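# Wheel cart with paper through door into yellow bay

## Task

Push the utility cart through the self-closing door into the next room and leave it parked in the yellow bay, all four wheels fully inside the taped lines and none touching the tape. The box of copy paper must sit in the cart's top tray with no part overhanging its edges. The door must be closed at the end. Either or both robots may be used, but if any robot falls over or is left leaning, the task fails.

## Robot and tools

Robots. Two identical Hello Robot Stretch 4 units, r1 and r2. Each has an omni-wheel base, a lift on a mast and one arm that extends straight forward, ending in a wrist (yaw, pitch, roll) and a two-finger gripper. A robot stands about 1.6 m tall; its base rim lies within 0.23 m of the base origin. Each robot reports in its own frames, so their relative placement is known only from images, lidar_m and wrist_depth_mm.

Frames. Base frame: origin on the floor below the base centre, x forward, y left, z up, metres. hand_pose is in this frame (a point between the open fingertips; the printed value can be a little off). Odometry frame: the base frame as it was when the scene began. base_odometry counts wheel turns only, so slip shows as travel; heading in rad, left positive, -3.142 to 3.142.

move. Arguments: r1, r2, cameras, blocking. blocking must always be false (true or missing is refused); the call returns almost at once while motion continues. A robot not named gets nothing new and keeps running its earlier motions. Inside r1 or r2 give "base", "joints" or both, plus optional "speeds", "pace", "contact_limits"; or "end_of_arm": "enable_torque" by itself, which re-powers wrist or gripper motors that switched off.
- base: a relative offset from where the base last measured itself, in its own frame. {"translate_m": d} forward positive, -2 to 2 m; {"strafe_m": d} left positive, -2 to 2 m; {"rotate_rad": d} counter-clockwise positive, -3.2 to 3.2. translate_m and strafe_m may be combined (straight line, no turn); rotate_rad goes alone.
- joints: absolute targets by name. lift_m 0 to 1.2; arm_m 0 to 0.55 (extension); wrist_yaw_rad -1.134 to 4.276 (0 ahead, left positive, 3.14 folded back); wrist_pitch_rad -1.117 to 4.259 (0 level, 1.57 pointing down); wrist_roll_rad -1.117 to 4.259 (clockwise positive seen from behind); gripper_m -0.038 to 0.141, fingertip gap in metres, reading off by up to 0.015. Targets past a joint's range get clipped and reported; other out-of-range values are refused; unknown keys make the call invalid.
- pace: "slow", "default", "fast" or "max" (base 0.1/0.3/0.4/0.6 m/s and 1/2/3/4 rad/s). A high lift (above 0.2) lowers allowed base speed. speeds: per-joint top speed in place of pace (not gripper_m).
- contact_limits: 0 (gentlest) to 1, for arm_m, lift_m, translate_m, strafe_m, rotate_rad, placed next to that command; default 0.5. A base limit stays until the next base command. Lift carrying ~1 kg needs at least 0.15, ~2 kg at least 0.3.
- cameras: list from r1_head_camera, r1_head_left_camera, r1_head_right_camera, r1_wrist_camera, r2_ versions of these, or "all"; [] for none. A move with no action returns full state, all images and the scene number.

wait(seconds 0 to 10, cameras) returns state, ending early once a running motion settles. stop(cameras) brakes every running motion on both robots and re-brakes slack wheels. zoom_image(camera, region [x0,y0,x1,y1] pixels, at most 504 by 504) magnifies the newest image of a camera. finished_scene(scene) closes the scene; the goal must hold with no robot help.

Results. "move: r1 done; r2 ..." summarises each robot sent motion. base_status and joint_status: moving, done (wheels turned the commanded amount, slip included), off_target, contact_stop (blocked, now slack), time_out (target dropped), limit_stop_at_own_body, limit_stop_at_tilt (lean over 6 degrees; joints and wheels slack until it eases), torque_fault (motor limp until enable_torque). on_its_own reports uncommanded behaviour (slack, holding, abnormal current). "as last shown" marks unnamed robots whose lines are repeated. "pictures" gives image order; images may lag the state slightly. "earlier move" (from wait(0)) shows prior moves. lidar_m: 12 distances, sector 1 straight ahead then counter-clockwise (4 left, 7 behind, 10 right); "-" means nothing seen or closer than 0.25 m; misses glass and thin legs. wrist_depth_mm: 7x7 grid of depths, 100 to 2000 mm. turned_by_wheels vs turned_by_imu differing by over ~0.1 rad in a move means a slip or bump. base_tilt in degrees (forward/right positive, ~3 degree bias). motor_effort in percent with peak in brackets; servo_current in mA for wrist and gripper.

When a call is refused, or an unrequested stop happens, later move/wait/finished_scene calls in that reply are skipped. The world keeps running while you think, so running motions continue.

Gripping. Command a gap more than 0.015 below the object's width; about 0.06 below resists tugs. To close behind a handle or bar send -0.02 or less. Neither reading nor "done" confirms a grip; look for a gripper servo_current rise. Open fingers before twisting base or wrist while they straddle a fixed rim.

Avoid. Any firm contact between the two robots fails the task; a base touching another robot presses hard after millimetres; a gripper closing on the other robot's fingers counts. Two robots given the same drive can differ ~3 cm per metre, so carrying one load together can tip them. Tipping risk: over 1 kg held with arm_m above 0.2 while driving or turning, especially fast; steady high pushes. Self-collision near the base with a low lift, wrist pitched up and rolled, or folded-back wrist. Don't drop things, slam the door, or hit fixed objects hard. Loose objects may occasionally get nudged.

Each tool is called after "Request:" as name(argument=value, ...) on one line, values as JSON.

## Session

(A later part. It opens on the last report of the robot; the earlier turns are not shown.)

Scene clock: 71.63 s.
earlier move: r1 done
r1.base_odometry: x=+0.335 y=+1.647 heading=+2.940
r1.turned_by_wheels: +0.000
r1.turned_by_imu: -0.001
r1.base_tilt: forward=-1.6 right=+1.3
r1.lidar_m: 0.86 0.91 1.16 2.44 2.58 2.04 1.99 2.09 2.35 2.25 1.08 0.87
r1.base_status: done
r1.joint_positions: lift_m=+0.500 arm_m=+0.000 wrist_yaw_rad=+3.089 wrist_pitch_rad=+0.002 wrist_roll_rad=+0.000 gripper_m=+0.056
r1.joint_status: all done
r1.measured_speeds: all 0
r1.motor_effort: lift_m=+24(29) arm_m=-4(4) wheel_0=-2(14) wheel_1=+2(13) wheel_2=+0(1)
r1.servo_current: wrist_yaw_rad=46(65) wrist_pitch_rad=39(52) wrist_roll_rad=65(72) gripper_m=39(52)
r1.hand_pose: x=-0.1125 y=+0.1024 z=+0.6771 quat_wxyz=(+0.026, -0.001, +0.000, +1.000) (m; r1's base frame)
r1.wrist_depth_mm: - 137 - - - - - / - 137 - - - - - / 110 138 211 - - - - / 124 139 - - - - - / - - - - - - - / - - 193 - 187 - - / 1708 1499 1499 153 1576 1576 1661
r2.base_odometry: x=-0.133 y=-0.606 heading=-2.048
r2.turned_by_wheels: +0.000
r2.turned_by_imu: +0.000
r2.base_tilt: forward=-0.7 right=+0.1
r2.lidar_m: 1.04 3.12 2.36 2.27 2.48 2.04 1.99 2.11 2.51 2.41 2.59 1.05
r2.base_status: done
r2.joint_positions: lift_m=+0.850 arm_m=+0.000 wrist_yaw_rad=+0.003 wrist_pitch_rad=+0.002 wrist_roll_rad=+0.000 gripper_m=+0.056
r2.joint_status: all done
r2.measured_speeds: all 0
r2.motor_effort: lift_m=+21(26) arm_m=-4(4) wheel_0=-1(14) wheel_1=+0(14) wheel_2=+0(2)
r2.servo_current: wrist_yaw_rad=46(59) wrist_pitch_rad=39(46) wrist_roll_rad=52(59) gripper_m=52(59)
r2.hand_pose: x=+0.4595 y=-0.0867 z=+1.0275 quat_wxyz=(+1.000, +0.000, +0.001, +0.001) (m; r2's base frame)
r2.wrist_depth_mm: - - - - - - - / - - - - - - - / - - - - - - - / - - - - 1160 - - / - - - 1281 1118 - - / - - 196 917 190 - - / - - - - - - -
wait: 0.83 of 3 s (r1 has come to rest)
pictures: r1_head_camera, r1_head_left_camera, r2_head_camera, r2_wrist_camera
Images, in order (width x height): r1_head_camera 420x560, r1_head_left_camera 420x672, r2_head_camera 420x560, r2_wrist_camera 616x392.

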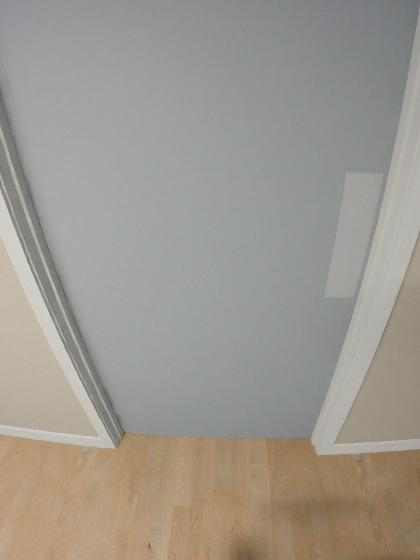

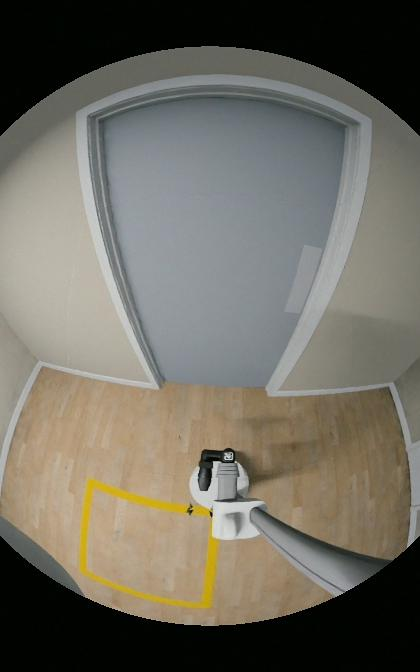

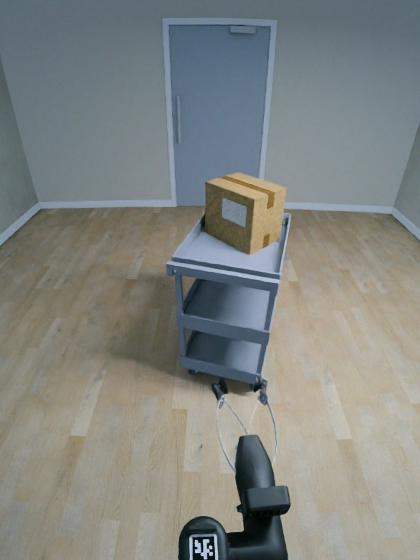

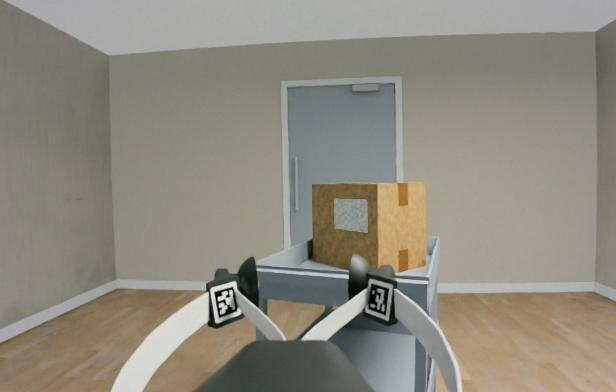

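Request:
move(r1={"base":{"strafe_m":-0.1},"pace":"fast"}, r2={"base":{"rotate_rad":-0.14},"joints":{"wrist_roll_rad":1.57,"lift_m":0.72,"gripper_m":0.12},"pace":"fast"}, blocking=false)

Request:
wait(seconds=1)

Request:
wait(seconds=1)

Request:
move(r1={"base":{"translate_m":0.9},"contact_limits":{"translate_m":0.8}}, r2={"base":{"strafe_m":-0.11,"translate_m":0.15}}, blocking=false)

Request:
wait(seconds=2, cameras=["r2_head_camera","r2_wrist_camera"])

Request:
wait(seconds=3, cameras=["r1_head_left_camera","r2_wrist_camera","r2_head_camera"])

Scene clock: 102.77 s.
move: r1 moving; r2 moving
r1.base_odometry: x=+0.346 y=+1.703 heading=+2.940
r1.turned_by_wheels: +0.000
r1.turned_by_imu: +0.000
r1.base_tilt: forward=-1.6 right=+1.2
r1.lidar_m: 0.86 0.90 1.15 2.49 2.60 2.06 1.98 2.14 2.29 2.21 1.11 0.86
r1.base_status: strafe_m moving
r1.joint_positions: lift_m=+0.500 arm_m=+0.000 wrist_yaw_rad=+3.089 wrist_pitch_rad=+0.002 wrist_roll_rad=+0.000 gripper_m=+0.056
r1.joint_status: not commanded
r1.measured_speeds: translate_m=-0.001 strafe_m=-0.214 rotate_rad=+0.004 lift_m=+0.000 arm_m=+0.000 wrist_yaw_rad=+0.000 wrist_pitch_rad=+0.000 wrist_roll_rad=+0.000
r1.motor_effort: lift_m=+24(24) arm_m=-4(4) wheel_0=+9(13) wheel_1=-8(12) wheel_2=+2(2)
r1.servo_current: wrist_yaw_rad=39(65) wrist_pitch_rad=39(46) wrist_roll_rad=39(65) gripper_m=33(46)
r1.hand_pose: x=-0.1125 y=+0.1024 z=+0.6771 quat_wxyz=(+0.026, -0.001, +0.000, +1.000) (m; r1's base frame)
r1.wrist_depth_mm: 136 139 - - - - - / 114 139 - - - - - / 118 140 273 - - - - / 137 162 - - - - - / - - - - - - - / - - 193 - 187 - - / 1708 1499 1537 153 1618 1618 1661
r2.base_odometry: x=-0.134 y=-0.607 heading=-2.187
r2.turned_by_wheels: -0.139
r2.turned_by_imu: -0.134
r2.base_tilt: forward=-0.7 right=+0.1
r2.lidar_m: 1.04 3.63 2.48 2.29 2.35 2.14 2.00 2.07 2.61 2.41 2.45 3.21
r2.base_status: rotate_rad moving
r2.joint_positions: lift_m=+0.787 arm_m=+0.000 wrist_yaw_rad=+0.002 wrist_pitch_rad=+0.002 wrist_roll_rad=+0.642 gripper_m=+0.075
r2.joint_status: lift_m moving; wrist_roll_rad moving; gripper_m moving
r2.measured_speeds: translate_m=+0.000 strafe_m=+0.000 rotate_rad=-0.074 lift_m=-0.243 arm_m=+0.000 wrist_yaw_rad=+0.000 wrist_pitch_rad=+0.000 wrist_roll_rad=+1.820
r2.motor_effort: lift_m=+10(20) arm_m=-4(4) wheel_0=+1(8) wheel_1=+4(9) wheel_2=+4(9)
r2.servo_current: wrist_yaw_rad=39(59) wrist_pitch_rad=33(46) wrist_roll_rad=65(124) gripper_m=65(91)
r2.hand_pose: x=+0.4595 y=-0.0867 z=+0.9648 quat_wxyz=(+0.949, +0.316, +0.001, +0.001) (m; r2's base frame)
r2.wrist_depth_mm: - - - - - - - / - - - - - - - / - - - - - - - / - - - 1182 - - - / - - - 1160 1336 - 1808 / - - 191 917 187 1863 1537 / - - - - - 1205 1255
pictures: none

Scene clock: 103.50 s.
earlier move: r1 done; r2 moving
r1.base_odometry: x=+0.355 y=+1.745 heading=+2.940
r1.turned_by_wheels: +0.000
r1.turned_by_imu: -0.001
r1.base_tilt: forward=-1.6 right=+1.3
r1.lidar_m: 0.86 0.87 1.15 2.52 2.67 2.06 1.98 2.13 2.24 2.17 1.12 0.84
r1.base_status: done
r1.joint_positions: lift_m=+0.500 arm_m=+0.000 wrist_yaw_rad=+3.089 wrist_pitch_rad=+0.002 wrist_roll_rad=+0.000 gripper_m=+0.056
r1.joint_status: not commanded
r1.measured_speeds: all 0
r1.motor_effort: lift_m=+24(25) arm_m=-4(4) wheel_0=-1(13) wheel_1=+1(12) wheel_2=+0(2)
r1.servo_current: wrist_yaw_rad=52(65) wrist_pitch_rad=46(52) wrist_roll_rad=33(72) gripper_m=46(46)
r1.hand_pose: x=-0.1125 y=+0.1024 z=+0.6771 quat_wxyz=(+0.026, -0.001, +0.000, +1.000) (m; r1's base frame)
r1.wrist_depth_mm: - 137 - - - - - / - 137 - - - - - / 110 138 211 - - - - / 124 139 - - - - - / - - - - - - - / - - 193 - 187 - - / 1708 1499 1537 154 1576 1618 1756
r2.base_odometry: x=-0.134 y=-0.607 heading=-2.187
r2.turned_by_wheels: -0.001
r2.turned_by_imu: +0.000
r2.base_tilt: forward=-0.7 right=+0.1
r2.lidar_m: 1.03 3.59 2.47 2.28 2.33 2.15 1.98 2.03 2.55 2.41 2.47 3.22
r2.base_status: done
r2.joint_positions: lift_m=+0.720 arm_m=+0.000 wrist_yaw_rad=+0.002 wrist_pitch_rad=+0.002 wrist_roll_rad=+1.568 gripper_m=+0.120
r2.joint_status: lift_m moving; wrist_roll_rad moving; gripper_m moving
r2.measured_speeds: translate_m=+0.000 strafe_m=+0.000 rotate_rad=+0.000 lift_m=+0.000 arm_m=+0.000 wrist_yaw_rad=+0.000 wrist_pitch_rad=+0.000 wrist_roll_rad=+0.002
r2.motor_effort: lift_m=+15(20) arm_m=-4(4) wheel_0=+3(8) wheel_1=+3(9) wheel_2=+4(9)
r2.servo_current: wrist_yaw_rad=52(59) wrist_pitch_rad=39(46) wrist_roll_rad=59(124) gripper_m=52(104)
r2.hand_pose: x=+0.4595 y=-0.0867 z=+0.8980 quat_wxyz=(+0.708, +0.706, +0.001, +0.000) (m; r2's base frame)
r2.wrist_depth_mm: - - - - - 1808 1229 / - - - - - 1756 1229 / - - - - - 1661 1255 / - - - 1118 - 866 - / - - - 1182 - 891 - / - - 199 931 193 1576 - / - - - - - 1808 1229
wait: 0.73 of 1 s (r1 has come to rest)
pictures: none

Scene clock: 103.83 s.
earlier move: r2 done
r1.base_odometry: x=+0.355 y=+1.745 heading=+2.940
r1.turned_by_wheels: +0.000
r1.turned_by_imu: +0.000
r1.base_tilt: forward=-1.6 right=+1.3
r1.lidar_m: 0.83 0.90 1.17 2.53 2.69 2.05 1.98 2.13 2.24 2.17 1.07 0.84
r1.base_status: done
r1.joint_positions: lift_m=+0.500 arm_m=+0.000 wrist_yaw_rad=+3.089 wrist_pitch_rad=+0.002 wrist_roll_rad=+0.000 gripper_m=+0.056
r1.joint_status: not commanded
r1.measured_speeds: all 0
r1.motor_effort: lift_m=+24(25) arm_m=-4(4) wheel_0=+0(13) wheel_1=+1(12) wheel_2=+0(2)
r1.servo_current: wrist_yaw_rad=65(65) wrist_pitch_rad=33(52) wrist_roll_rad=52(72) gripper_m=46(46)
r1.hand_pose: x=-0.1125 y=+0.1024 z=+0.6771 quat_wxyz=(+0.026, -0.001, +0.000, +1.000) (m; r1's base frame)
r1.wrist_depth_mm: - 137 - - - - - / - 137 - - - - - / 110 138 212 - - - - / 125 139 - - - - - / - - - - - - - / - - 194 - 188 - - / 1756 1537 1576 153 1661 1618 1661
r2.base_odometry: x=-0.134 y=-0.607 heading=-2.187
r2.turned_by_wheels: +0.000
r2.turned_by_imu: +0.000
r2.base_tilt: forward=-0.7 right=+0.1
r2.lidar_m: 1.03 3.60 2.48 2.29 2.35 2.15 2.00 2.04 2.58 2.41 2.50 3.21
r2.base_status: done
r2.joint_positions: lift_m=+0.720 arm_m=+0.000 wrist_yaw_rad=+0.002 wrist_pitch_rad=+0.002 wrist_roll_rad=+1.568 gripper_m=+0.120
r2.joint_status: all done
r2.measured_speeds: all 0
r2.motor_effort: lift_m=+14(20) arm_m=-4(4) wheel_0=+3(8) wheel_1=+4(9) wheel_2=+4(9)
r2.servo_current: wrist_yaw_rad=46(59) wrist_pitch_rad=46(46) wrist_roll_rad=46(124) gripper_m=52(104)
r2.hand_pose: x=+0.4595 y=-0.0867 z=+0.8980 quat_wxyz=(+0.708, +0.706, +0.001, +0.000) (m; r2's base frame)
r2.wrist_depth_mm: - - - - - 1808 1229 / - - - - - 1808 1205 / - - - - - 1708 1255 / - - - 1118 - 878 - / - - - 1205 - 891 - / - - 199 917 192 1537 - / - - - - - 1863 1229
wait: 0.33 of 1 s (r2 has come to rest)
pictures: none

Scene clock: 104.33 s.
move: r1 moving; r2 moving
r1.base_odometry: x=+0.324 y=+1.751 heading=+2.941
r1.turned_by_wheels: +0.000
r1.turned_by_imu: +0.000
r1.base_tilt: forward=-1.6 right=+1.3
r1.lidar_m: 0.83 0.87 1.13 2.54 2.66 2.08 2.02 2.14 2.26 2.17 1.06 0.81
r1.base_status: translate_m moving
r1.joint_positions: lift_m=+0.500 arm_m=+0.000 wrist_yaw_rad=+3.089 wrist_pitch_rad=+0.002 wrist_roll_rad=+0.000 gripper_m=+0.056
r1.joint_status: not commanded
r1.measured_speeds: translate_m=+0.121 strafe_m=+0.001 rotate_rad=+0.003 lift_m=+0.000 arm_m=+0.000 wrist_yaw_rad=+0.000 wrist_pitch_rad=+0.000 wrist_roll_rad=+0.000
r1.motor_effort: lift_m=+24(25) arm_m=-4(4) wheel_0=+8(8) wheel_1=+5(9) wheel_2=-9(9)
r1.servo_current: wrist_yaw_rad=46(65) wrist_pitch_rad=39(46) wrist_roll_rad=59(59) gripper_m=46(46)
r1.contact_limits: translate_m 0.8
r1.hand_pose: x=-0.1125 y=+0.1024 z=+0.6771 quat_wxyz=(+0.026, -0.001, +0.000, +1.000) (m; r1's base frame)
r1.wrist_depth_mm: - 137 - - - - - / - 138 - - - - - / 110 138 211 - - - - / 124 139 - - - - - / - - - - - - - / - - 193 - 188 - - / 1756 1537 1537 153 1618 1661 1708
r2.base_odometry: x=-0.166 y=-0.617 heading=-2.188
r2.turned_by_wheels: -0.001
r2.turned_by_imu: +0.000
r2.base_tilt: forward=-0.7 right=+0.0
r2.lidar_m: 1.02 1.16 2.53 2.32 2.35 2.17 2.01 2.06 2.55 2.38 2.46 3.22
r2.base_status: translate_m moving; strafe_m moving
r2.joint_positions: lift_m=+0.720 arm_m=+0.000 wrist_yaw_rad=+0.002 wrist_pitch_rad=+0.002 wrist_roll_rad=+1.568 gripper_m=+0.120
r2.joint_status: not commanded
r2.measured_speeds: translate_m=+0.106 strafe_m=-0.079 rotate_rad=-0.002 lift_m=+0.000 arm_m=+0.000 wrist_yaw_rad=+0.000 wrist_pitch_rad=+0.000 wrist_roll_rad=+0.000
r2.motor_effort: lift_m=+15(15) arm_m=-4(4) wheel_0=+9(12) wheel_1=-6(6) wheel_2=-12(12)
r2.servo_current: wrist_yaw_rad=39(52) wrist_pitch_rad=46(46) wrist_roll_rad=46(52) gripper_m=59(59)
r2.hand_pose: x=+0.4595 y=-0.0867 z=+0.8980 quat_wxyz=(+0.708, +0.706, +0.001, +0.000) (m; r2's base frame)
r2.wrist_depth_mm: - - - - - 1808 1229 / - - - - - 1756 1255 / - - - - - 1863 1229 / - - - 1138 - 854 - / - - - 1118 - 878 - / - - 198 904 198 1430 - / - - - - - 1863 1255
pictures: none

Scene clock: 105.77 s.
earlier move: r1 moving; r2 done
r1.base_odometry: x=-0.038 y=+1.825 heading=+2.941
r1.turned_by_wheels: +0.000
r1.turned_by_imu: +0.000
r1.base_tilt: forward=-1.6 right=+1.3
r1.lidar_m: 0.45 0.48 0.70 1.75 2.65 2.49 2.39 2.58 2.24 1.44 0.52 0.49
r1.base_status: translate_m moving
r1.joint_positions: lift_m=+0.500 arm_m=+0.000 wrist_yaw_rad=+3.089 wrist_pitch_rad=+0.002 wrist_roll_rad=+0.000 gripper_m=+0.056
r1.joint_status: not commanded
r1.measured_speeds: translate_m=+0.300 strafe_m=+0.001 rotate_rad=+0.000 lift_m=+0.000 arm_m=+0.000 wrist_yaw_rad=+0.000 wrist_pitch_rad=+0.000 wrist_roll_rad=+0.000
r1.motor_effort: lift_m=+24(25) arm_m=-4(4) wheel_0=+5(10) wheel_1=+4(9) wheel_2=-4(10)
r1.servo_current: wrist_yaw_rad=46(65) wrist_pitch_rad=39(46) wrist_roll_rad=52(72) gripper_m=39(46)
r1.contact_limits: translate_m 0.8
r1.hand_pose: x=-0.1125 y=+0.1024 z=+0.6771 quat_wxyz=(+0.026, -0.001, +0.000, +1.000) (m; r1's base frame)
r1.wrist_depth_mm: - 137 - - - - - / - 137 - - - - - / 110 138 210 - - - - / 124 139 - - - - - / - - - - - - - / - - 193 - 187 - - / 1708 1537 1499 153 1576 1499 1618
r2.base_odometry: x=-0.310 y=-0.665 heading=-2.188
r2.turned_by_wheels: +0.000
r2.turned_by_imu: +0.000
r2.base_tilt: forward=-0.7 right=+0.1
r2.lidar_m: 0.89 1.00 2.62 2.40 2.47 2.29 2.13 2.17 2.46 2.30 2.36 3.04
r2.base_status: done
r2.joint_positions: lift_m=+0.720 arm_m=+0.000 wrist_yaw_rad=+0.002 wrist_pitch_rad=+0.002 wrist_roll_rad=+1.568 gripper_m=+0.120
r2.joint_status: not commanded
r2.measured_speeds: all 0
r2.motor_effort: lift_m=+15(15) arm_m=-4(4) wheel_0=+2(14) wheel_1=-5(7) wheel_2=-4(12)
r2.servo_current: wrist_yaw_rad=46(65) wrist_pitch_rad=39(46) wrist_roll_rad=59(59) gripper_m=46(59)
r2.hand_pose: x=+0.4595 y=-0.0867 z=+0.8980 quat_wxyz=(+0.708, +0.706, +0.001, +0.000) (m; r2's base frame)
r2.wrist_depth_mm: - - - - - 1756 1255 / - - - - - 1756 1229 / - - - - - 1808 1255 / - - - - - 1281 1118 / - - - 960 1366 723 - / - - 198 750 196 741 - / - - - - - - -
wait: 1.43 of 2 s (r2 has come to rest)
pictures: r2_head_camera, r2_wrist_camera
Images, in order (width x height): r2_head_camera 420x560, r2_wrist_camera 616x392.

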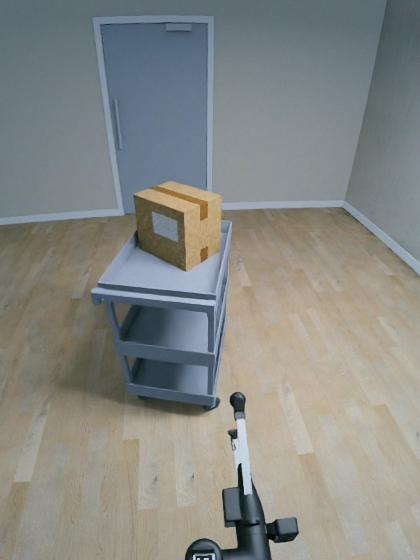

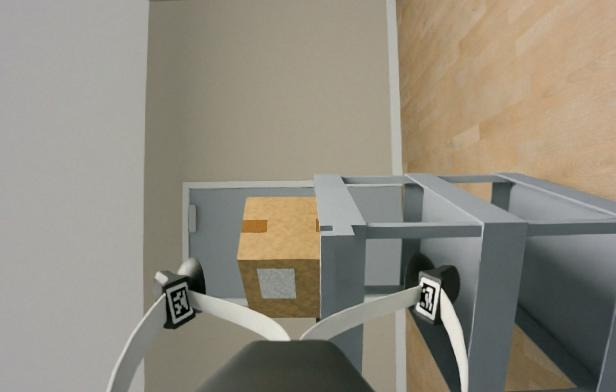

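Scene clock: 108.47 s.
earlier move: r1 done
r1.base_odometry: x=-0.527 y=+1.924 heading=+2.941
r1.turned_by_wheels: +0.000
r1.turned_by_imu: +0.047
r1.base_tilt: forward=-1.7 right=+1.3
r1.lidar_m: 0.25 0.25 0.25 0.43 2.67 2.92 2.87 2.95 0.36 0.31 0.43 0.25
r1.base_status: done
r1.joint_positions: lift_m=+0.500 arm_m=+0.000 wrist_yaw_rad=+3.099 wrist_pitch_rad=+0.002 wrist_roll_rad=+0.000 gripper_m=+0.056
r1.joint_status: not commanded
r1.measured_speeds: all 0
r1.motor_effort: lift_m=+20(25) arm_m=+8(8) wheel_0=+7(22) wheel_1=+10(22) wheel_2=-11(27)
r1.servo_current: wrist_yaw_rad=72(78) wrist_pitch_rad=46(52) wrist_roll_rad=46(72) gripper_m=39(52)
r1.contact_limits: translate_m 0.8
r1.hand_pose: x=-0.1139 y=+0.0996 z=+0.6775 quat_wxyz=(+0.021, -0.001, +0.000, +1.000) (m; r1's base frame)
r1.wrist_depth_mm: - 136 - - - - - / - 136 219 - - - - / 107 135 184 - - - - / 123 137 277 - - - - / - - - - - - - / - - 193 - 187 - - / 1756 1537 1537 153 1618 1499 1661
r2.base_odometry: x=-0.310 y=-0.665 heading=-2.188
r2.turned_by_wheels: +0.000
r2.turned_by_imu: +0.000
r2.base_tilt: forward=-0.7 right=+0.1
r2.lidar_m: 0.90 1.00 2.59 2.42 2.49 2.30 2.12 2.18 2.44 2.29 2.35 3.03
r2.base_status: done
r2.joint_positions: lift_m=+0.720 arm_m=+0.000 wrist_yaw_rad=+0.002 wrist_pitch_rad=+0.002 wrist_roll_rad=+1.568 gripper_m=+0.120
r2.joint_status: not commanded
r2.measured_speeds: all 0
r2.motor_effort: lift_m=+14(15) arm_m=-4(4) wheel_0=+2(14) wheel_1=-4(7) wheel_2=-4(12)
r2.servo_current: wrist_yaw_rad=59(65) wrist_pitch_rad=39(46) wrist_roll_rad=59(59) gripper_m=52(59)
r2.hand_pose: x=+0.4595 y=-0.0867 z=+0.8980 quat_wxyz=(+0.708, +0.706, +0.001, +0.000) (m; r2's base frame)
r2.wrist_depth_mm: - - - - - 1756 1229 / - - - - - 1756 1255 / - - - - - 1808 1229 / - - - - - 1255 1160 / - - - 976 1336 723 - / - - 198 741 196 741 - / - - - - - - -
wait: 2.70 of 3 s (r1 has come to rest)
pictures: r1_head_left_camera, r2_head_camera, r2_wrist_camera
Images, in order (width x height): r1_head_left_camera 420x672, r2_head_camera 420x560, r2_wrist_camera 616x392.

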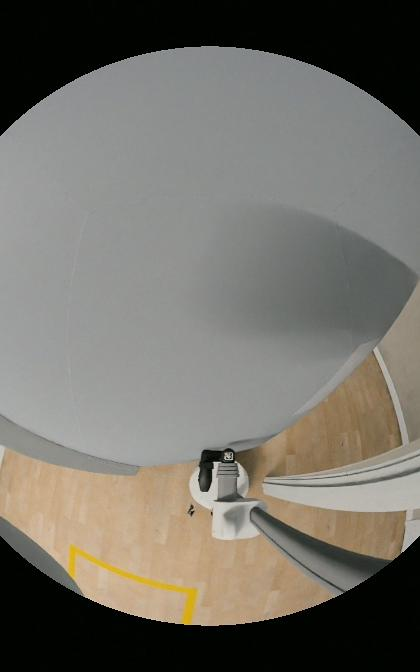

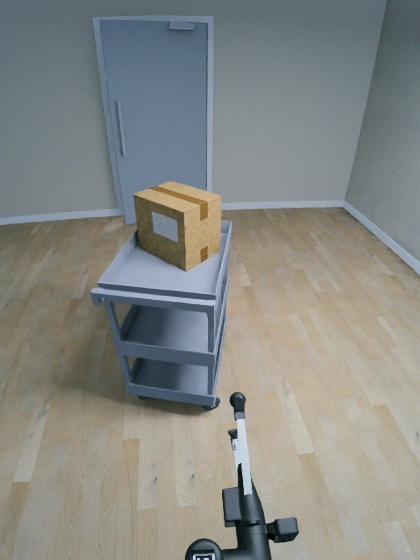

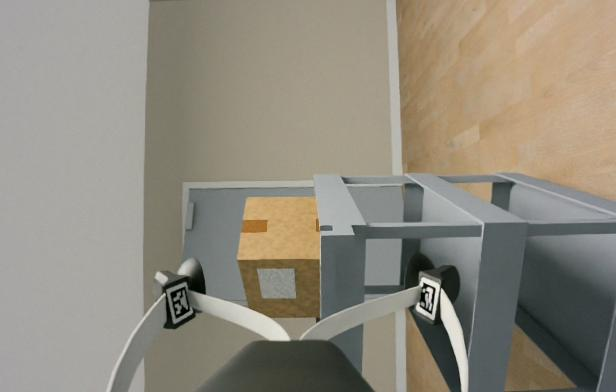

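Request:
move(r1={"base":{"translate_m":0.5},"contact_limits":{"translate_m":0.9}}, r2={"base":{"strafe_m":0.22},"joints":{"lift_m":0.69}}, blocking=false)

Request:
wait(seconds=1.5)

Request:
wait(seconds=2, cameras=["r1_head_left_camera","r2_head_camera","r2_wrist_camera"])

Scene clock: 120.53 s.
move: r1 moving; r2 moving
r1.base_odometry: x=-0.557 y=+1.930 heading=+2.941
r1.turned_by_wheels: +0.000
r1.turned_by_imu: +0.039
r1.base_tilt: forward=-2.0 right=+1.5
r1.lidar_m: 0.25 0.25 0.25 0.44 2.71 2.93 2.89 2.81 0.35 0.33 0.43 0.26
r1.base_status: translate_m moving
r1.joint_positions: lift_m=+0.500 arm_m=+0.000 wrist_yaw_rad=+3.099 wrist_pitch_rad=+0.002 wrist_roll_rad=+0.000 gripper_m=+0.056
r1.joint_status: not commanded
r1.measured_speeds: translate_m=+0.120 strafe_m=+0.000 rotate_rad=-0.003 lift_m=+0.000 arm_m=+0.000 wrist_yaw_rad=+0.000 wrist_pitch_rad=+0.000 wrist_roll_rad=+0.000
r1.motor_effort: lift_m=+20(20) arm_m=+8(8) wheel_0=+4(9) wheel_1=+18(21) wheel_2=-23(26)
r1.servo_current: wrist_yaw_rad=59(78) wrist_pitch_rad=46(46) wrist_roll_rad=52(65) gripper_m=39(46)
r1.contact_limits: translate_m 0.9
r1.hand_pose: x=-0.1139 y=+0.0996 z=+0.6775 quat_wxyz=(+0.021, -0.001, +0.000, +1.000) (m; r1's base frame)
r1.wrist_depth_mm: - 136 - - - - - / - 136 220 - - - - / 106 135 185 - - - - / 123 137 277 - - - - / - - - - - - - / - - 194 - 187 - - / 1708 1499 1499 153 1576 1499 1661
r2.base_odometry: x=-0.281 y=-0.686 heading=-2.188
r2.turned_by_wheels: +0.000
r2.turned_by_imu: +0.001
r2.base_tilt: forward=-0.7 right=+0.0
r2.lidar_m: 0.87 0.98 2.60 2.36 2.45 2.24 2.13 2.20 2.49 2.34 2.39 3.12
r2.base_status: strafe_m moving
r2.joint_positions: lift_m=+0.693 arm_m=+0.000 wrist_yaw_rad=+0.002 wrist_pitch_rad=+0.002 wrist_roll_rad=+1.568 gripper_m=+0.120
r2.joint_status: lift_m moving
r2.measured_speeds: translate_m=-0.001 strafe_m=+0.139 rotate_rad=+0.007 lift_m=-0.044 arm_m=+0.000 wrist_yaw_rad=+0.000 wrist_pitch_rad=+0.000 wrist_roll_rad=+0.000
r2.motor_effort: lift_m=+14(16) arm_m=-4(4) wheel_0=-10(11) wheel_1=+10(11) wheel_2=+0(3)
r2.servo_current: wrist_yaw_rad=33(65) wrist_pitch_rad=46(46) wrist_roll_rad=46(65) gripper_m=46(52)
r2.hand_pose: x=+0.4595 y=-0.0867 z=+0.8706 quat_wxyz=(+0.708, +0.706, +0.001, +0.000) (m; r2's base frame)
r2.wrist_depth_mm: - - - - - 1708 1182 / - - - - - 1756 1205 / - - - - - 1756 1205 / - - - 1060 - 831 - / - - 1025 976 - 732 - / - - 198 741 196 741 - / - - - - - 768 -
pictures: none

Scene clock: 122.03 s.
earlier move: r1 moving; r2 moving
r1.base_odometry: x=-0.925 y=+2.005 heading=+2.941
r1.turned_by_wheels: +0.001
r1.turned_by_imu: +0.202
r1.base_tilt: forward=-1.7 right=+1.3
r1.lidar_m: 0.25 0.25 0.25 0.26 0.56 3.20 3.22 0.59 0.62 2.39 2.84 0.36
r1.base_status: translate_m moving
r1.joint_positions: lift_m=+0.500 arm_m=+0.000 wrist_yaw_rad=+3.097 wrist_pitch_rad=+0.002 wrist_roll_rad=+0.000 gripper_m=+0.056
r1.joint_status: not commanded
r1.measured_speeds: translate_m=+0.211 strafe_m=-0.009 rotate_rad=+0.007 lift_m=+0.000 arm_m=-0.003 wrist_yaw_rad=+0.107 wrist_pitch_rad=+0.000 wrist_roll_rad=+0.000
r1.motor_effort: lift_m=+20(20) arm_m=+7(8) wheel_0=+3(15) wheel_1=+6(21) wheel_2=-5(26)
r1.servo_current: wrist_yaw_rad=72(78) wrist_pitch_rad=46(52) wrist_roll_rad=46(65) gripper_m=46(46)
r1.contact_limits: translate_m 0.9
r1.hand_pose: x=-0.1137 y=+0.1001 z=+0.6775 quat_wxyz=(+0.022, -0.001, +0.000, +1.000) (m; r1's base frame)
r1.wrist_depth_mm: - 136 - - - - - / - 137 - - - - - / 106 137 189 - - - - / 121 138 286 - - - - / - - - - - - - / - - 193 - 186 - - / 1618 1499 1499 152 1618 1576 1661
r2.base_odometry: x=-0.131 y=-0.792 heading=-2.188
r2.turned_by_wheels: +0.000
r2.turned_by_imu: +0.000
r2.base_tilt: forward=-0.7 right=+0.1
r2.lidar_m: 0.91 3.44 2.40 2.19 2.26 2.33 2.15 2.19 2.69 2.52 2.59 0.91
r2.base_status: strafe_m moving
r2.joint_positions: lift_m=+0.690 arm_m=+0.000 wrist_yaw_rad=+0.002 wrist_pitch_rad=+0.002 wrist_roll_rad=+1.568 gripper_m=+0.120
r2.joint_status: all done
r2.measured_speeds: all 0
r2.motor_effort: lift_m=+14(16) arm_m=-4(4) wheel_0=-3(14) wheel_1=+3(11) wheel_2=-1(3)
r2.servo_current: wrist_yaw_rad=52(65) wrist_pitch_rad=39(46) wrist_roll_rad=39(65) gripper_m=46(59)
r2.hand_pose: x=+0.4595 y=-0.0867 z=+0.8681 quat_wxyz=(+0.708, +0.706, +0.001, +0.000) (m; r2's base frame)
r2.wrist_depth_mm: - - - - - 1708 1205 / - - - - - 1756 1182 / - - - 991 - 715 - / - - - 946 - 750 - / - - - 1098 - 768 - / - - 199 788 214 1430 1229 / - - - - - 1756 1229
wait: 1.50 s; no rest
pictures: none

Scene clock: 122.07 s.
earlier move: r1 moving; r2 done
r1.base_odometry: x=-0.932 y=+2.007 heading=+2.941
r1.turned_by_wheels: +0.000
r1.turned_by_imu: +0.000
r1.base_tilt: forward=-1.7 right=+1.4
r1.lidar_m: 0.25 0.25 0.25 0.25 0.54 3.20 3.23 0.57 0.59 2.40 2.84 0.37
r1.base_status: translate_m moving
r1.joint_positions: lift_m=+0.500 arm_m=+0.000 wrist_yaw_rad=+3.098 wrist_pitch_rad=+0.002 wrist_roll_rad=+0.000 gripper_m=+0.056
r1.joint_status: not commanded
r1.measured_speeds: translate_m=+0.203 strafe_m=-0.005 rotate_rad=-0.007 lift_m=+0.000 arm_m=+0.000 wrist_yaw_rad=+0.027 wrist_pitch_rad=+0.000 wrist_roll_rad=+0.000
r1.motor_effort: lift_m=+20(20) arm_m=+8(8) wheel_0=+5(15) wheel_1=+11(21) wheel_2=-10(26)
r1.servo_current: wrist_yaw_rad=46(78) wrist_pitch_rad=39(52) wrist_roll_rad=46(65) gripper_m=39(46)
r1.contact_limits: translate_m 0.9
r1.hand_pose: x=-0.1138 y=+0.0999 z=+0.6775 quat_wxyz=(+0.022, -0.001, +0.000, +1.000) (m; r1's base frame)
r1.wrist_depth_mm: - 136 - - - - - / - 137 220 - - - - / 107 136 184 - - - - / 123 137 253 - - - - / - - - - - - - / - - 193 - 188 - - / 1576 1537 1576 154 1661 1576 1661
r2.base_odometry: x=-0.131 y=-0.792 heading=-2.188
r2.turned_by_wheels: +0.000
r2.turned_by_imu: +0.000
r2.base_tilt: forward=-0.7 right=+0.1
r2.lidar_m: 0.90 3.47 2.38 2.19 2.27 2.31 2.15 2.21 2.67 2.52 2.53 0.94
r2.base_status: done
r2.joint_positions: lift_m=+0.690 arm_m=+0.000 wrist_yaw_rad=+0.002 wrist_pitch_rad=+0.002 wrist_roll_rad=+1.568 gripper_m=+0.120
r2.joint_status: all done
r2.measured_speeds: all 0
r2.motor_effort: lift_m=+14(16) arm_m=-4(4) wheel_0=-3(14) wheel_1=+2(11) wheel_2=+0(3)
r2.servo_current: wrist_yaw_rad=39(65) wrist_pitch_rad=46(46) wrist_roll_rad=46(65) gripper_m=39(59)
r2.hand_pose: x=+0.4595 y=-0.0867 z=+0.8681 quat_wxyz=(+0.708, +0.706, +0.001, +0.000) (m; r2's base frame)
r2.wrist_depth_mm: - - - - - 1661 1160 / - - - - - 1708 1205 / - - - 991 - 732 - / - - - 960 - 750 - / - - - 1098 - 768 - / - - 198 778 214 1464 1205 / - - - - - 1756 1205
wait: 0.03 of 2 s (r2 has come to rest)
pictures: r1_head_left_camera, r2_head_camera, r2_wrist_camera
Images, in order (width x height): r1_head_left_camera 420x672, r2_head_camera 420x560, r2_wrist_camera 616x392.

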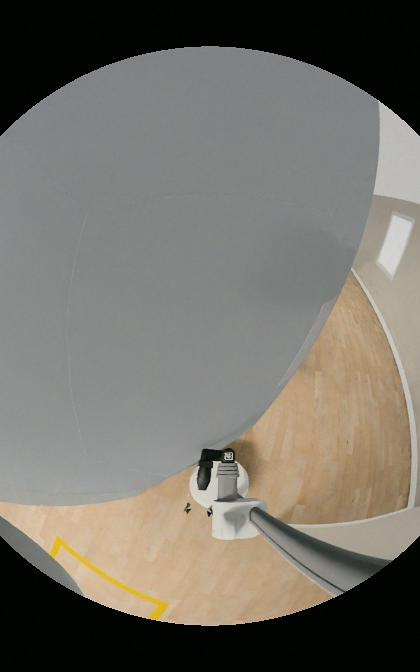

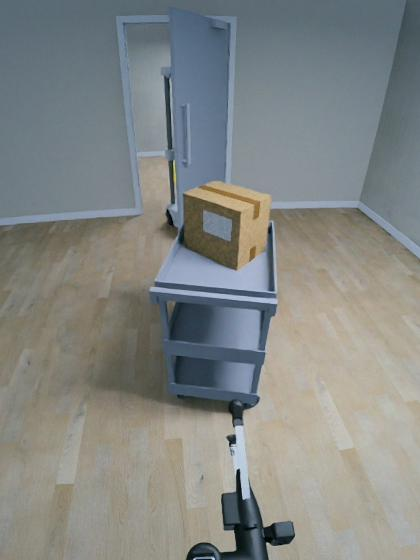

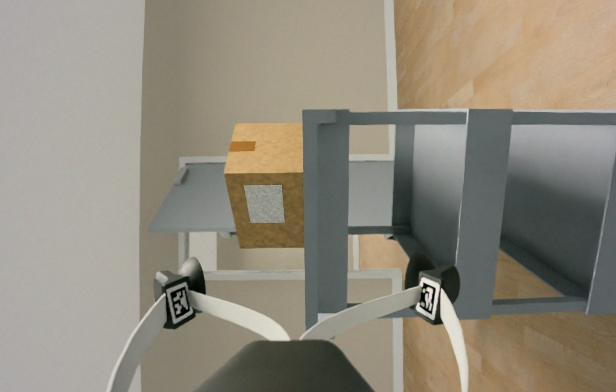

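Request:
zoom_image(camera="r2_wrist_camera", region=[270, 90, 420, 340])

Request:
move(r1={"base":{"translate_m":0.3},"contact_limits":{"translate_m":0.9}}, r2={"base":{"translate_m":0.15},"joints":{"lift_m":0.68}}, blocking=false)

Request:
wait(seconds=2)

Request:
wait(seconds=1, cameras=["r1_head_camera","r1_head_left_camera","r2_head_camera","r2_wrist_camera"])

Scaled by 2.016.

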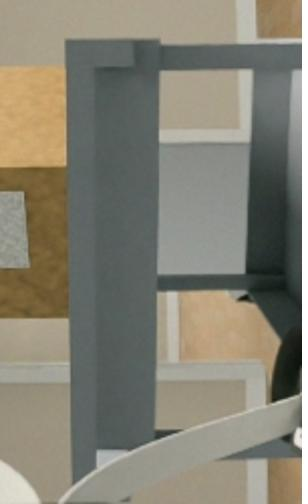

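Scene clock: 130.93 s.
earlier move: r1 done
move: r1 moving; r2 moving
r1.base_odometry: x=-1.047 y=+2.030 heading=+2.941
r1.turned_by_wheels: +0.000
r1.turned_by_imu: +0.002
r1.base_tilt: forward=-1.6 right=+1.3
r1.lidar_m: 0.25 0.25 0.25 0.25 0.38 3.31 3.34 0.63 0.90 2.43 2.90 0.42
r1.base_status: translate_m moving
r1.joint_positions: lift_m=+0.500 arm_m=+0.000 wrist_yaw_rad=+3.094 wrist_pitch_rad=+0.002 wrist_roll_rad=+0.000 gripper_m=+0.056
r1.joint_status: not commanded
r1.measured_speeds: translate_m=+0.126 strafe_m=+0.001 rotate_rad=+0.006 lift_m=+0.000 arm_m=+0.000 wrist_yaw_rad=-0.054 wrist_pitch_rad=+0.000 wrist_roll_rad=+0.000
r1.motor_effort: lift_m=+20(20) arm_m=+5(5) wheel_0=+8(11) wheel_1=+15(17) wheel_2=-16(19)
r1.servo_current: wrist_yaw_rad=39(72) wrist_pitch_rad=46(46) wrist_roll_rad=46(65) gripper_m=33(52)
r1.contact_limits: translate_m 0.9
r1.hand_pose: x=-0.1131 y=+0.1010 z=+0.6775 quat_wxyz=(+0.024, -0.001, +0.000, +1.000) (m; r1's base frame)
r1.wrist_depth_mm: - 137 - - - - - / - 137 - - - - - / 108 137 199 - - - - / 122 138 - - - - - / 699 - - - - - - / 723 - 193 - 187 - - / 759 1499 1537 153 1499 1464 1618
r2.base_odometry: x=-0.149 y=-0.818 heading=-2.188
r2.turned_by_wheels: +0.000
r2.turned_by_imu: +0.001
r2.base_tilt: forward=-0.7 right=+0.1
r2.lidar_m: 0.89 3.44 2.40 2.20 2.23 2.34 2.17 2.25 2.70 2.49 2.58 0.90
r2.base_status: translate_m moving
r2.joint_positions: lift_m=+0.680 arm_m=+0.000 wrist_yaw_rad=+0.002 wrist_pitch_rad=+0.002 wrist_roll_rad=+1.568 gripper_m=+0.120
r2.joint_status: lift_m moving
r2.measured_speeds: translate_m=+0.121 strafe_m=+0.001 rotate_rad=+0.000 lift_m=+0.000 arm_m=+0.000 wrist_yaw_rad=+0.000 wrist_pitch_rad=+0.000 wrist_roll_rad=+0.000
r2.motor_effort: lift_m=+16(16) arm_m=-3(4) wheel_0=+6(9) wheel_1=+8(9) wheel_2=-11(13)
r2.servo_current: wrist_yaw_rad=46(52) wrist_pitch_rad=39(46) wrist_roll_rad=52(52) gripper_m=46(52)
r2.hand_pose: x=+0.4595 y=-0.0867 z=+0.8581 quat_wxyz=(+0.708, +0.706, +0.001, +0.000) (m; r2's base frame)
r2.wrist_depth_mm: - - - - - 1708 1160 / - - - - - 1708 1182 / - - - 960 - 691 - / - - - 917 - 723 - / - - - 1060 - 741 - / - - 198 707 200 1464 1205 / - - - - - 1708 1205
pictures: none

Scene clock: 132.27 s.
earlier move: r1 moving; r2 done
r1.base_odometry: x=-1.295 y=+2.080 heading=+2.941
r1.turned_by_wheels: +0.000
r1.turned_by_imu: -0.001
r1.base_tilt: forward=-1.6 right=+1.2
r1.lidar_m: 0.29 0.25 - 0.25 0.28 3.56 3.59 0.88 1.48 2.51 3.00 1.35
r1.base_status: translate_m moving
r1.joint_positions: lift_m=+0.500 arm_m=+0.000 wrist_yaw_rad=+3.092 wrist_pitch_rad=+0.002 wrist_roll_rad=+0.000 gripper_m=+0.056
r1.joint_status: not commanded
r1.measured_speeds: translate_m=+0.093 strafe_m=+0.000 rotate_rad=+0.000 lift_m=+0.000 arm_m=+0.000 wrist_yaw_rad=+0.000 wrist_pitch_rad=+0.000 wrist_roll_rad=+0.000
r1.motor_effort: lift_m=+20(20) arm_m=+5(5) wheel_0=+3(12) wheel_1=+6(18) wheel_2=-4(19)
r1.servo_current: wrist_yaw_rad=52(72) wrist_pitch_rad=39(46) wrist_roll_rad=59(65) gripper_m=39(52)
r1.contact_limits: translate_m 0.9
r1.hand_pose: x=-0.1129 y=+0.1016 z=+0.6775 quat_wxyz=(+0.025, -0.001, +0.000, +1.000) (m; r1's base frame)
r1.wrist_depth_mm: - 137 - - - - 484 / - 138 - - - - 500 / 113 138 224 - - - 504 / 131 145 - - - - 508 / 138 - - - - - 508 / - - 194 - 188 - 504 / - 917 1499 153 1618 1499 492
r2.base_odometry: x=-0.217 y=-0.915 heading=-2.188
r2.turned_by_wheels: +0.000
r2.turned_by_imu: +0.001
r2.base_tilt: forward=-0.6 right=+0.0
r2.lidar_m: 0.74 3.49 2.39 2.21 2.25 2.47 2.26 2.37 2.67 2.49 2.58 0.78
r2.base_status: done
r2.joint_positions: lift_m=+0.680 arm_m=+0.000 wrist_yaw_rad=+0.002 wrist_pitch_rad=+0.002 wrist_roll_rad=+1.568 gripper_m=+0.120
r2.joint_status: all done
r2.measured_speeds: all 0
r2.motor_effort: lift_m=+14(16) arm_m=-4(4) wheel_0=+2(9) wheel_1=+4(9) wheel_2=-3(13)
r2.servo_current: wrist_yaw_rad=39(59) wrist_pitch_rad=46(46) wrist_roll_rad=52(59) gripper_m=59(59)
r2.hand_pose: x=+0.4595 y=-0.0867 z=+0.8581 quat_wxyz=(+0.708, +0.706, +0.001, +0.000) (m; r2's base frame)
r2.wrist_depth_mm: - - - - - 1708 1182 / - - - - - 1618 1118 / - - 960 569 - 574 580 / - - 891 597 - 591 - / - - - 621 - 609 - / - - 198 634 192 640 1182 / - - - - - 1756 1182
wait: 1.33 of 2 s (r2 has come to rest)
pictures: none

Scene clock: 132.90 s.
earlier move: r1 done
r1.base_odometry: x=-1.310 y=+2.083 heading=+2.941
r1.turned_by_wheels: +0.000
r1.turned_by_imu: +0.000
r1.base_tilt: forward=-1.6 right=+1.2
r1.lidar_m: 0.30 0.25 - 0.25 0.28 0.89 3.58 0.89 1.47 2.51 2.99 1.36
r1.base_status: done
r1.joint_positions: lift_m=+0.500 arm_m=+0.000 wrist_yaw_rad=+3.092 wrist_pitch_rad=+0.002 wrist_roll_rad=+0.000 gripper_m=+0.056
r1.joint_status: not commanded
r1.measured_speeds: all 0
r1.motor_effort: lift_m=+20(20) arm_m=+5(5) wheel_0=+3(12) wheel_1=+5(18) wheel_2=-3(19)
r1.servo_current: wrist_yaw_rad=72(72) wrist_pitch_rad=46(52) wrist_roll_rad=46(72) gripper_m=46(52)
r1.contact_limits: translate_m 0.9
r1.hand_pose: x=-0.1129 y=+0.1016 z=+0.6775 quat_wxyz=(+0.025, -0.001, +0.000, +1.000) (m; r1's base frame)
r1.wrist_depth_mm: - 138 - - - - 535 / - 138 - - - - 549 / 113 138 225 - - - 462 / 131 147 - - - - 459 / 137 - - - - - 462 / - - 193 - 187 - 459 / - 931 1537 153 1618 1499 455
r2.base_odometry: x=-0.217 y=-0.915 heading=-2.188
r2.turned_by_wheels: +0.000
r2.turned_by_imu: +0.000
r2.base_tilt: forward=-0.6 right=+0.1
r2.lidar_m: 0.77 3.48 2.38 2.22 2.26 2.47 2.31 2.35 2.68 2.51 2.58 0.76
r2.base_status: done
r2.joint_positions: lift_m=+0.680 arm_m=+0.000 wrist_yaw_rad=+0.002 wrist_pitch_rad=+0.002 wrist_roll_rad=+1.568 gripper_m=+0.120
r2.joint_status: all done
r2.measured_speeds: all 0
r2.motor_effort: lift_m=+14(16) arm_m=-4(4) wheel_0=+2(9) wheel_1=+4(9) wheel_2=-2(13)
r2.servo_current: wrist_yaw_rad=46(59) wrist_pitch_rad=39(46) wrist_roll_rad=59(59) gripper_m=52(59)
r2.hand_pose: x=+0.4595 y=-0.0867 z=+0.8581 quat_wxyz=(+0.708, +0.706, +0.001, +0.000) (m; r2's base frame)
r2.wrist_depth_mm: - - - - - 1708 1160 / - - - - - 1618 1118 / - - 976 569 - 585 574 / - - 904 597 - 597 - / - - - 615 - 615 - / - - 198 627 192 627 1205 / - - - - - 1708 1182
wait: 0.63 of 1 s (r1 has come to rest)
pictures: r1_head_camera, r1_head_left_camera, r2_head_camera, r2_wrist_camera
Images, in order (width x height): r1_head_camera 420x560, r1_head_left_camera 420x672, r2_head_camera 420x560, r2_wrist_camera 616x392.

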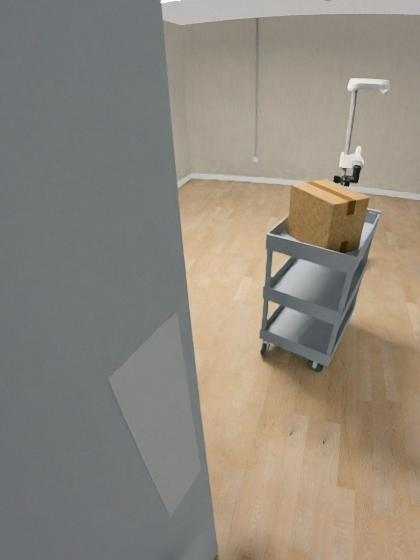

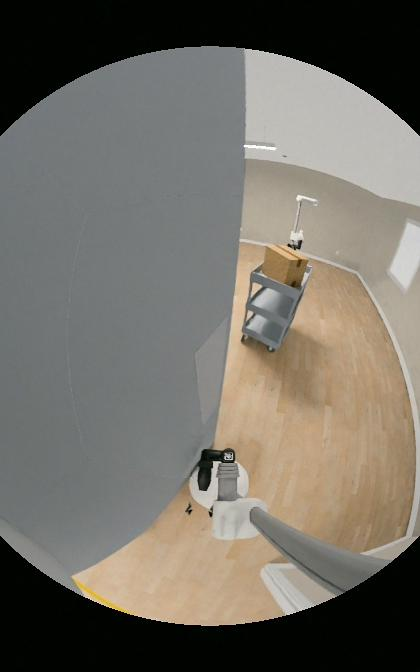

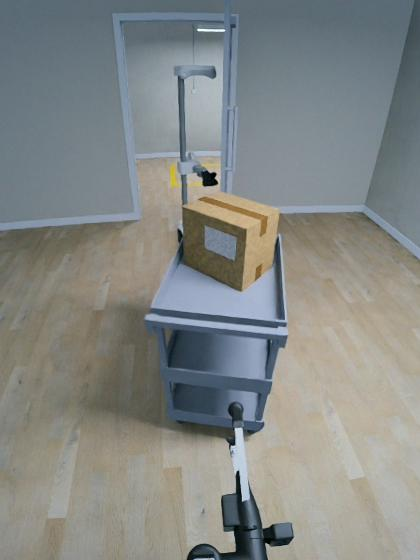

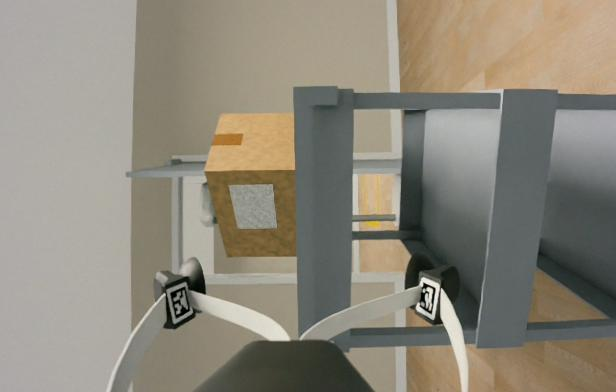

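Request:
move(r1={"base":{"rotate_rad":-0.29},"contact_limits":{"rotate_rad":0.8}}, r2={"base":{"translate_m":0.22},"joints":{"lift_m":0.685},"contact_limits":{"translate_m":0.2}}, blocking=false)

Request:
wait(seconds=0.8)

Request:
wait(seconds=1.5, cameras=["r1_head_left_camera","r2_head_camera","r2_wrist_camera"])

Request:
zoom_image(camera="r2_wrist_camera", region=[140, 40, 460, 392])

Scene clock: 161.57 s.
move: r1 moving; r2 moving
r1.base_odometry: x=-1.310 y=+2.083 heading=+2.718
r1.turned_by_wheels: -0.223
r1.turned_by_imu: -0.224
r1.base_tilt: forward=-1.6 right=+1.3
r1.lidar_m: 1.35 0.25 0.25 0.25 0.25 0.46 3.60 0.89 1.03 2.51 2.70 1.87
r1.base_status: rotate_rad moving
r1.joint_positions: lift_m=+0.500 arm_m=+0.000 wrist_yaw_rad=+3.092 wrist_pitch_rad=+0.002 wrist_roll_rad=+0.000 gripper_m=+0.056
r1.joint_status: not commanded
r1.measured_speeds: translate_m=+0.001 strafe_m=+0.000 rotate_rad=-0.547 lift_m=+0.000 arm_m=+0.000 wrist_yaw_rad=+0.000 wrist_pitch_rad=+0.000 wrist_roll_rad=+0.000
r1.motor_effort: lift_m=+20(20) arm_m=+5(5) wheel_0=+1(8) wheel_1=+8(13) wheel_2=-1(5)
r1.servo_current: wrist_yaw_rad=33(65) wrist_pitch_rad=39(52) wrist_roll_rad=46(65) gripper_m=39(46)
r1.contact_limits: rotate_rad 0.8
r1.hand_pose: x=-0.1129 y=+0.1016 z=+0.6775 quat_wxyz=(+0.025, -0.001, +0.000, +1.000) (m; r1's base frame)
r1.wrist_depth_mm: - 137 - - - 345 224 / - 138 - - - 402 227 / 113 138 225 - - 415 227 / 128 147 - - - 415 230 / - - - - - 415 230 / - - 194 - 187 353 229 / 1661 1499 1537 153 1618 312 227
r2.base_odometry: x=-0.235 y=-0.940 heading=-2.187
r2.turned_by_wheels: +0.000
r2.turned_by_imu: +0.001
r2.base_tilt: forward=-0.7 right=+0.1
r2.lidar_m: 0.72 3.49 2.40 2.22 2.25 2.52 2.31 2.38 2.68 2.51 2.57 0.75
r2.base_status: translate_m moving
r2.joint_positions: lift_m=+0.685 arm_m=+0.000 wrist_yaw_rad=+0.002 wrist_pitch_rad=+0.002 wrist_roll_rad=+1.568 gripper_m=+0.120
r2.joint_status: lift_m moving
r2.measured_speeds: translate_m=+0.121 strafe_m=-0.002 rotate_rad=+0.000 lift_m=+0.000 arm_m=+0.000 wrist_yaw_rad=+0.000 wrist_pitch_rad=+0.000 wrist_roll_rad=+0.000
r2.motor_effort: lift_m=+20(24) arm_m=-4(4) wheel_0=+4(11) wheel_1=+8(9) wheel_2=-12(13)
r2.servo_current: wrist_yaw_rad=52(52) wrist_pitch_rad=39(46) wrist_roll_rad=46(65) gripper_m=46(52)
r2.contact_limits: translate_m 0.2
r2.hand_pose: x=+0.4595 y=-0.0867 z=+0.8625 quat_wxyz=(+0.708, +0.706, +0.001, +0.000) (m; r2's base frame)
r2.wrist_depth_mm: - - - - - 1756 1182 / - - - - - 1576 1138 / - - 917 559 - 554 549 / - - 842 580 - 569 574 / - - - 597 - 597 591 / - - 199 597 197 609 1138 / - - - - - 1708 1118
pictures: none

Scene clock: 162.13 s.
earlier move: r1 done; r2 moving
r1.base_odometry: x=-1.310 y=+2.083 heading=+2.652
r1.turned_by_wheels: -0.067
r1.turned_by_imu: -0.067
r1.base_tilt: forward=-1.6 right=+1.3
r1.lidar_m: 1.33 0.25 0.25 - 0.25 0.39 3.63 0.87 0.95 2.49 2.61 3.64
r1.base_status: done
r1.joint_positions: lift_m=+0.500 arm_m=+0.000 wrist_yaw_rad=+3.092 wrist_pitch_rad=+0.002 wrist_roll_rad=+0.000 gripper_m=+0.056
r1.joint_status: not commanded
r1.measured_speeds: all 0
r1.motor_effort: lift_m=+20(20) arm_m=+5(5) wheel_0=+0(8) wheel_1=+8(13) wheel_2=-2(5)
r1.servo_current: wrist_yaw_rad=65(65) wrist_pitch_rad=39(52) wrist_roll_rad=46(65) gripper_m=39(46)
r1.contact_limits: rotate_rad 0.8
r1.hand_pose: x=-0.1129 y=+0.1016 z=+0.6775 quat_wxyz=(+0.025, -0.001, +0.000, +1.000) (m; r1's base frame)
r1.wrist_depth_mm: - 137 - - - 310 195 / - 138 - - - 312 196 / 113 138 226 - - 315 199 / 132 147 - - - 317 200 / - - - - - 319 200 / - - 193 - 186 317 200 / 1756 1499 1499 153 768 253 198
r2.base_odometry: x=-0.298 y=-1.028 heading=-2.187
r2.turned_by_wheels: +0.000
r2.turned_by_imu: +0.000
r2.base_tilt: forward=-0.7 right=+0.1
r2.lidar_m: 0.64 3.44 2.40 2.24 2.28 2.62 2.45 2.50 2.67 2.49 2.57 0.61
r2.base_status: translate_m moving
r2.joint_positions: lift_m=+0.685 arm_m=+0.000 wrist_yaw_rad=+0.002 wrist_pitch_rad=+0.002 wrist_roll_rad=+1.568 gripper_m=+0.120
r2.joint_status: all done
r2.measured_speeds: translate_m=+0.205 strafe_m=-0.001 rotate_rad=-0.002 lift_m=+0.000 arm_m=+0.000 wrist_yaw_rad=+0.000 wrist_pitch_rad=+0.000 wrist_roll_rad=+0.000
r2.motor_effort: lift_m=+21(24) arm_m=-4(4) wheel_0=+2(11) wheel_1=+4(9) wheel_2=-6(14)
r2.servo_current: wrist_yaw_rad=46(52) wrist_pitch_rad=46(46) wrist_roll_rad=52(65) gripper_m=52(52)
r2.contact_limits: translate_m 0.2
r2.hand_pose: x=+0.4595 y=-0.0867 z=+0.8625 quat_wxyz=(+0.708, +0.706, +0.001, +0.000) (m; r2's base frame)
r2.wrist_depth_mm: - - - - - 1708 1182 / - - - 418 1042 991 439 / - - 778 445 - - 449 / - - 723 466 - - 469 / - - 878 788 1060 - 484 / - - 198 492 197 - 496 / - - - - - 535 517
wait: 0.57 of 0.8 s (r1 has come to rest)
pictures: none

Scene clock: 163.23 s.
earlier move: r2 done
r1.base_odometry: x=-1.310 y=+2.083 heading=+2.652
r1.turned_by_wheels: +0.000
r1.turned_by_imu: +0.000
r1.base_tilt: forward=-1.6 right=+1.2
r1.lidar_m: 1.34 0.25 0.25 - 0.25 0.39 3.64 0.89 0.93 2.50 2.62 3.65
r1.base_status: done
r1.joint_positions: lift_m=+0.500 arm_m=+0.000 wrist_yaw_rad=+3.092 wrist_pitch_rad=+0.002 wrist_roll_rad=+0.000 gripper_m=+0.056
r1.joint_status: not commanded
r1.measured_speeds: all 0
r1.motor_effort: lift_m=+20(20) arm_m=+5(5) wheel_0=+0(8) wheel_1=+8(13) wheel_2=-2(5)
r1.servo_current: wrist_yaw_rad=52(65) wrist_pitch_rad=46(52) wrist_roll_rad=39(65) gripper_m=46(46)
r1.contact_limits: rotate_rad 0.8
r1.hand_pose: x=-0.1129 y=+0.1016 z=+0.6775 quat_wxyz=(+0.025, -0.001, +0.000, +1.000) (m; r1's base frame)
r1.wrist_depth_mm: - 137 - - - 310 195 / - 138 - - - 310 196 / 113 138 226 - - 317 199 / 131 147 - - - 317 200 / - - - - - 317 200 / - - 193 - 187 320 199 / 1708 1464 1537 153 759 255 198
r2.base_odometry: x=-0.344 y=-1.094 heading=-2.187
r2.turned_by_wheels: +0.000
r2.turned_by_imu: +0.000
r2.base_tilt: forward=-0.7 right=+0.1
r2.lidar_m: 0.54 0.62 2.41 2.26 2.28 2.69 2.53 2.58 2.67 2.49 2.55 0.56
r2.base_status: done
r2.joint_positions: lift_m=+0.685 arm_m=+0.000 wrist_yaw_rad=+0.002 wrist_pitch_rad=+0.002 wrist_roll_rad=+1.568 gripper_m=+0.120
r2.joint_status: all done
r2.measured_speeds: all 0
r2.motor_effort: lift_m=+21(24) arm_m=-4(4) wheel_0=+3(11) wheel_1=+3(9) wheel_2=-3(14)
r2.servo_current: wrist_yaw_rad=39(52) wrist_pitch_rad=33(46) wrist_roll_rad=46(65) gripper_m=52(59)
r2.contact_limits: translate_m 0.2
r2.hand_pose: x=+0.4595 y=-0.0867 z=+0.8625 quat_wxyz=(+0.708, +0.706, +0.001, +0.000) (m; r2's base frame)
r2.wrist_depth_mm: - - - 286 - 1397 1042 / - - - 345 353 741 - / - - 634 357 366 - - / - - 627 375 382 - - / - - 741 387 387 - - / - - 198 338 198 - - / - - - - - 1756 517
wait: 1.10 of 1.5 s (r2 has come to rest)
pictures: r1_head_left_camera, r2_head_camera, r2_wrist_camera
Images, in order (width x height): r1_head_left_camera 420x672, r2_head_camera 420x560, r2_wrist_camera 616x392.

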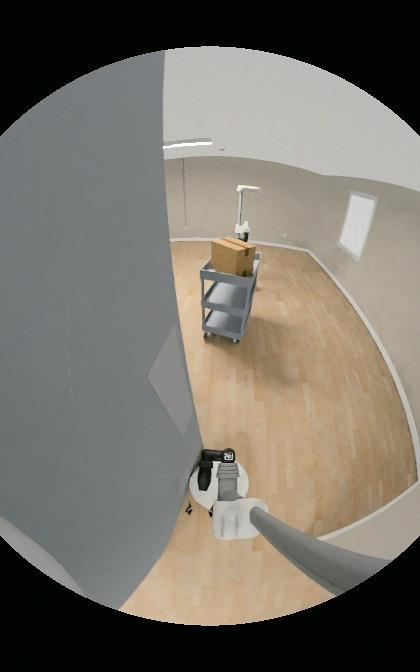

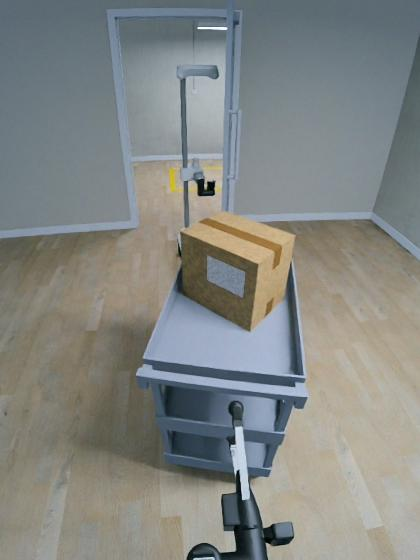

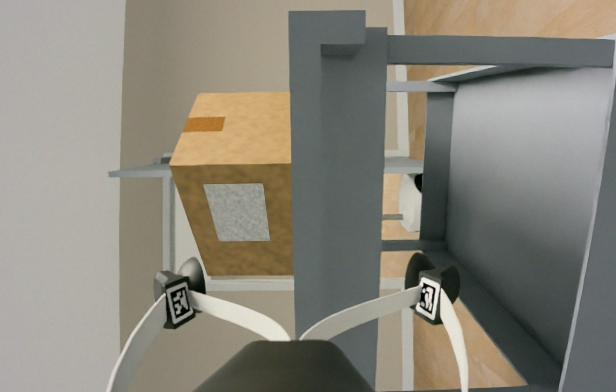

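Scaled by 1.432.

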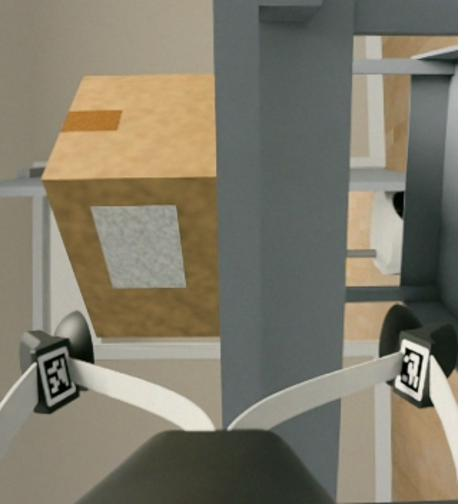

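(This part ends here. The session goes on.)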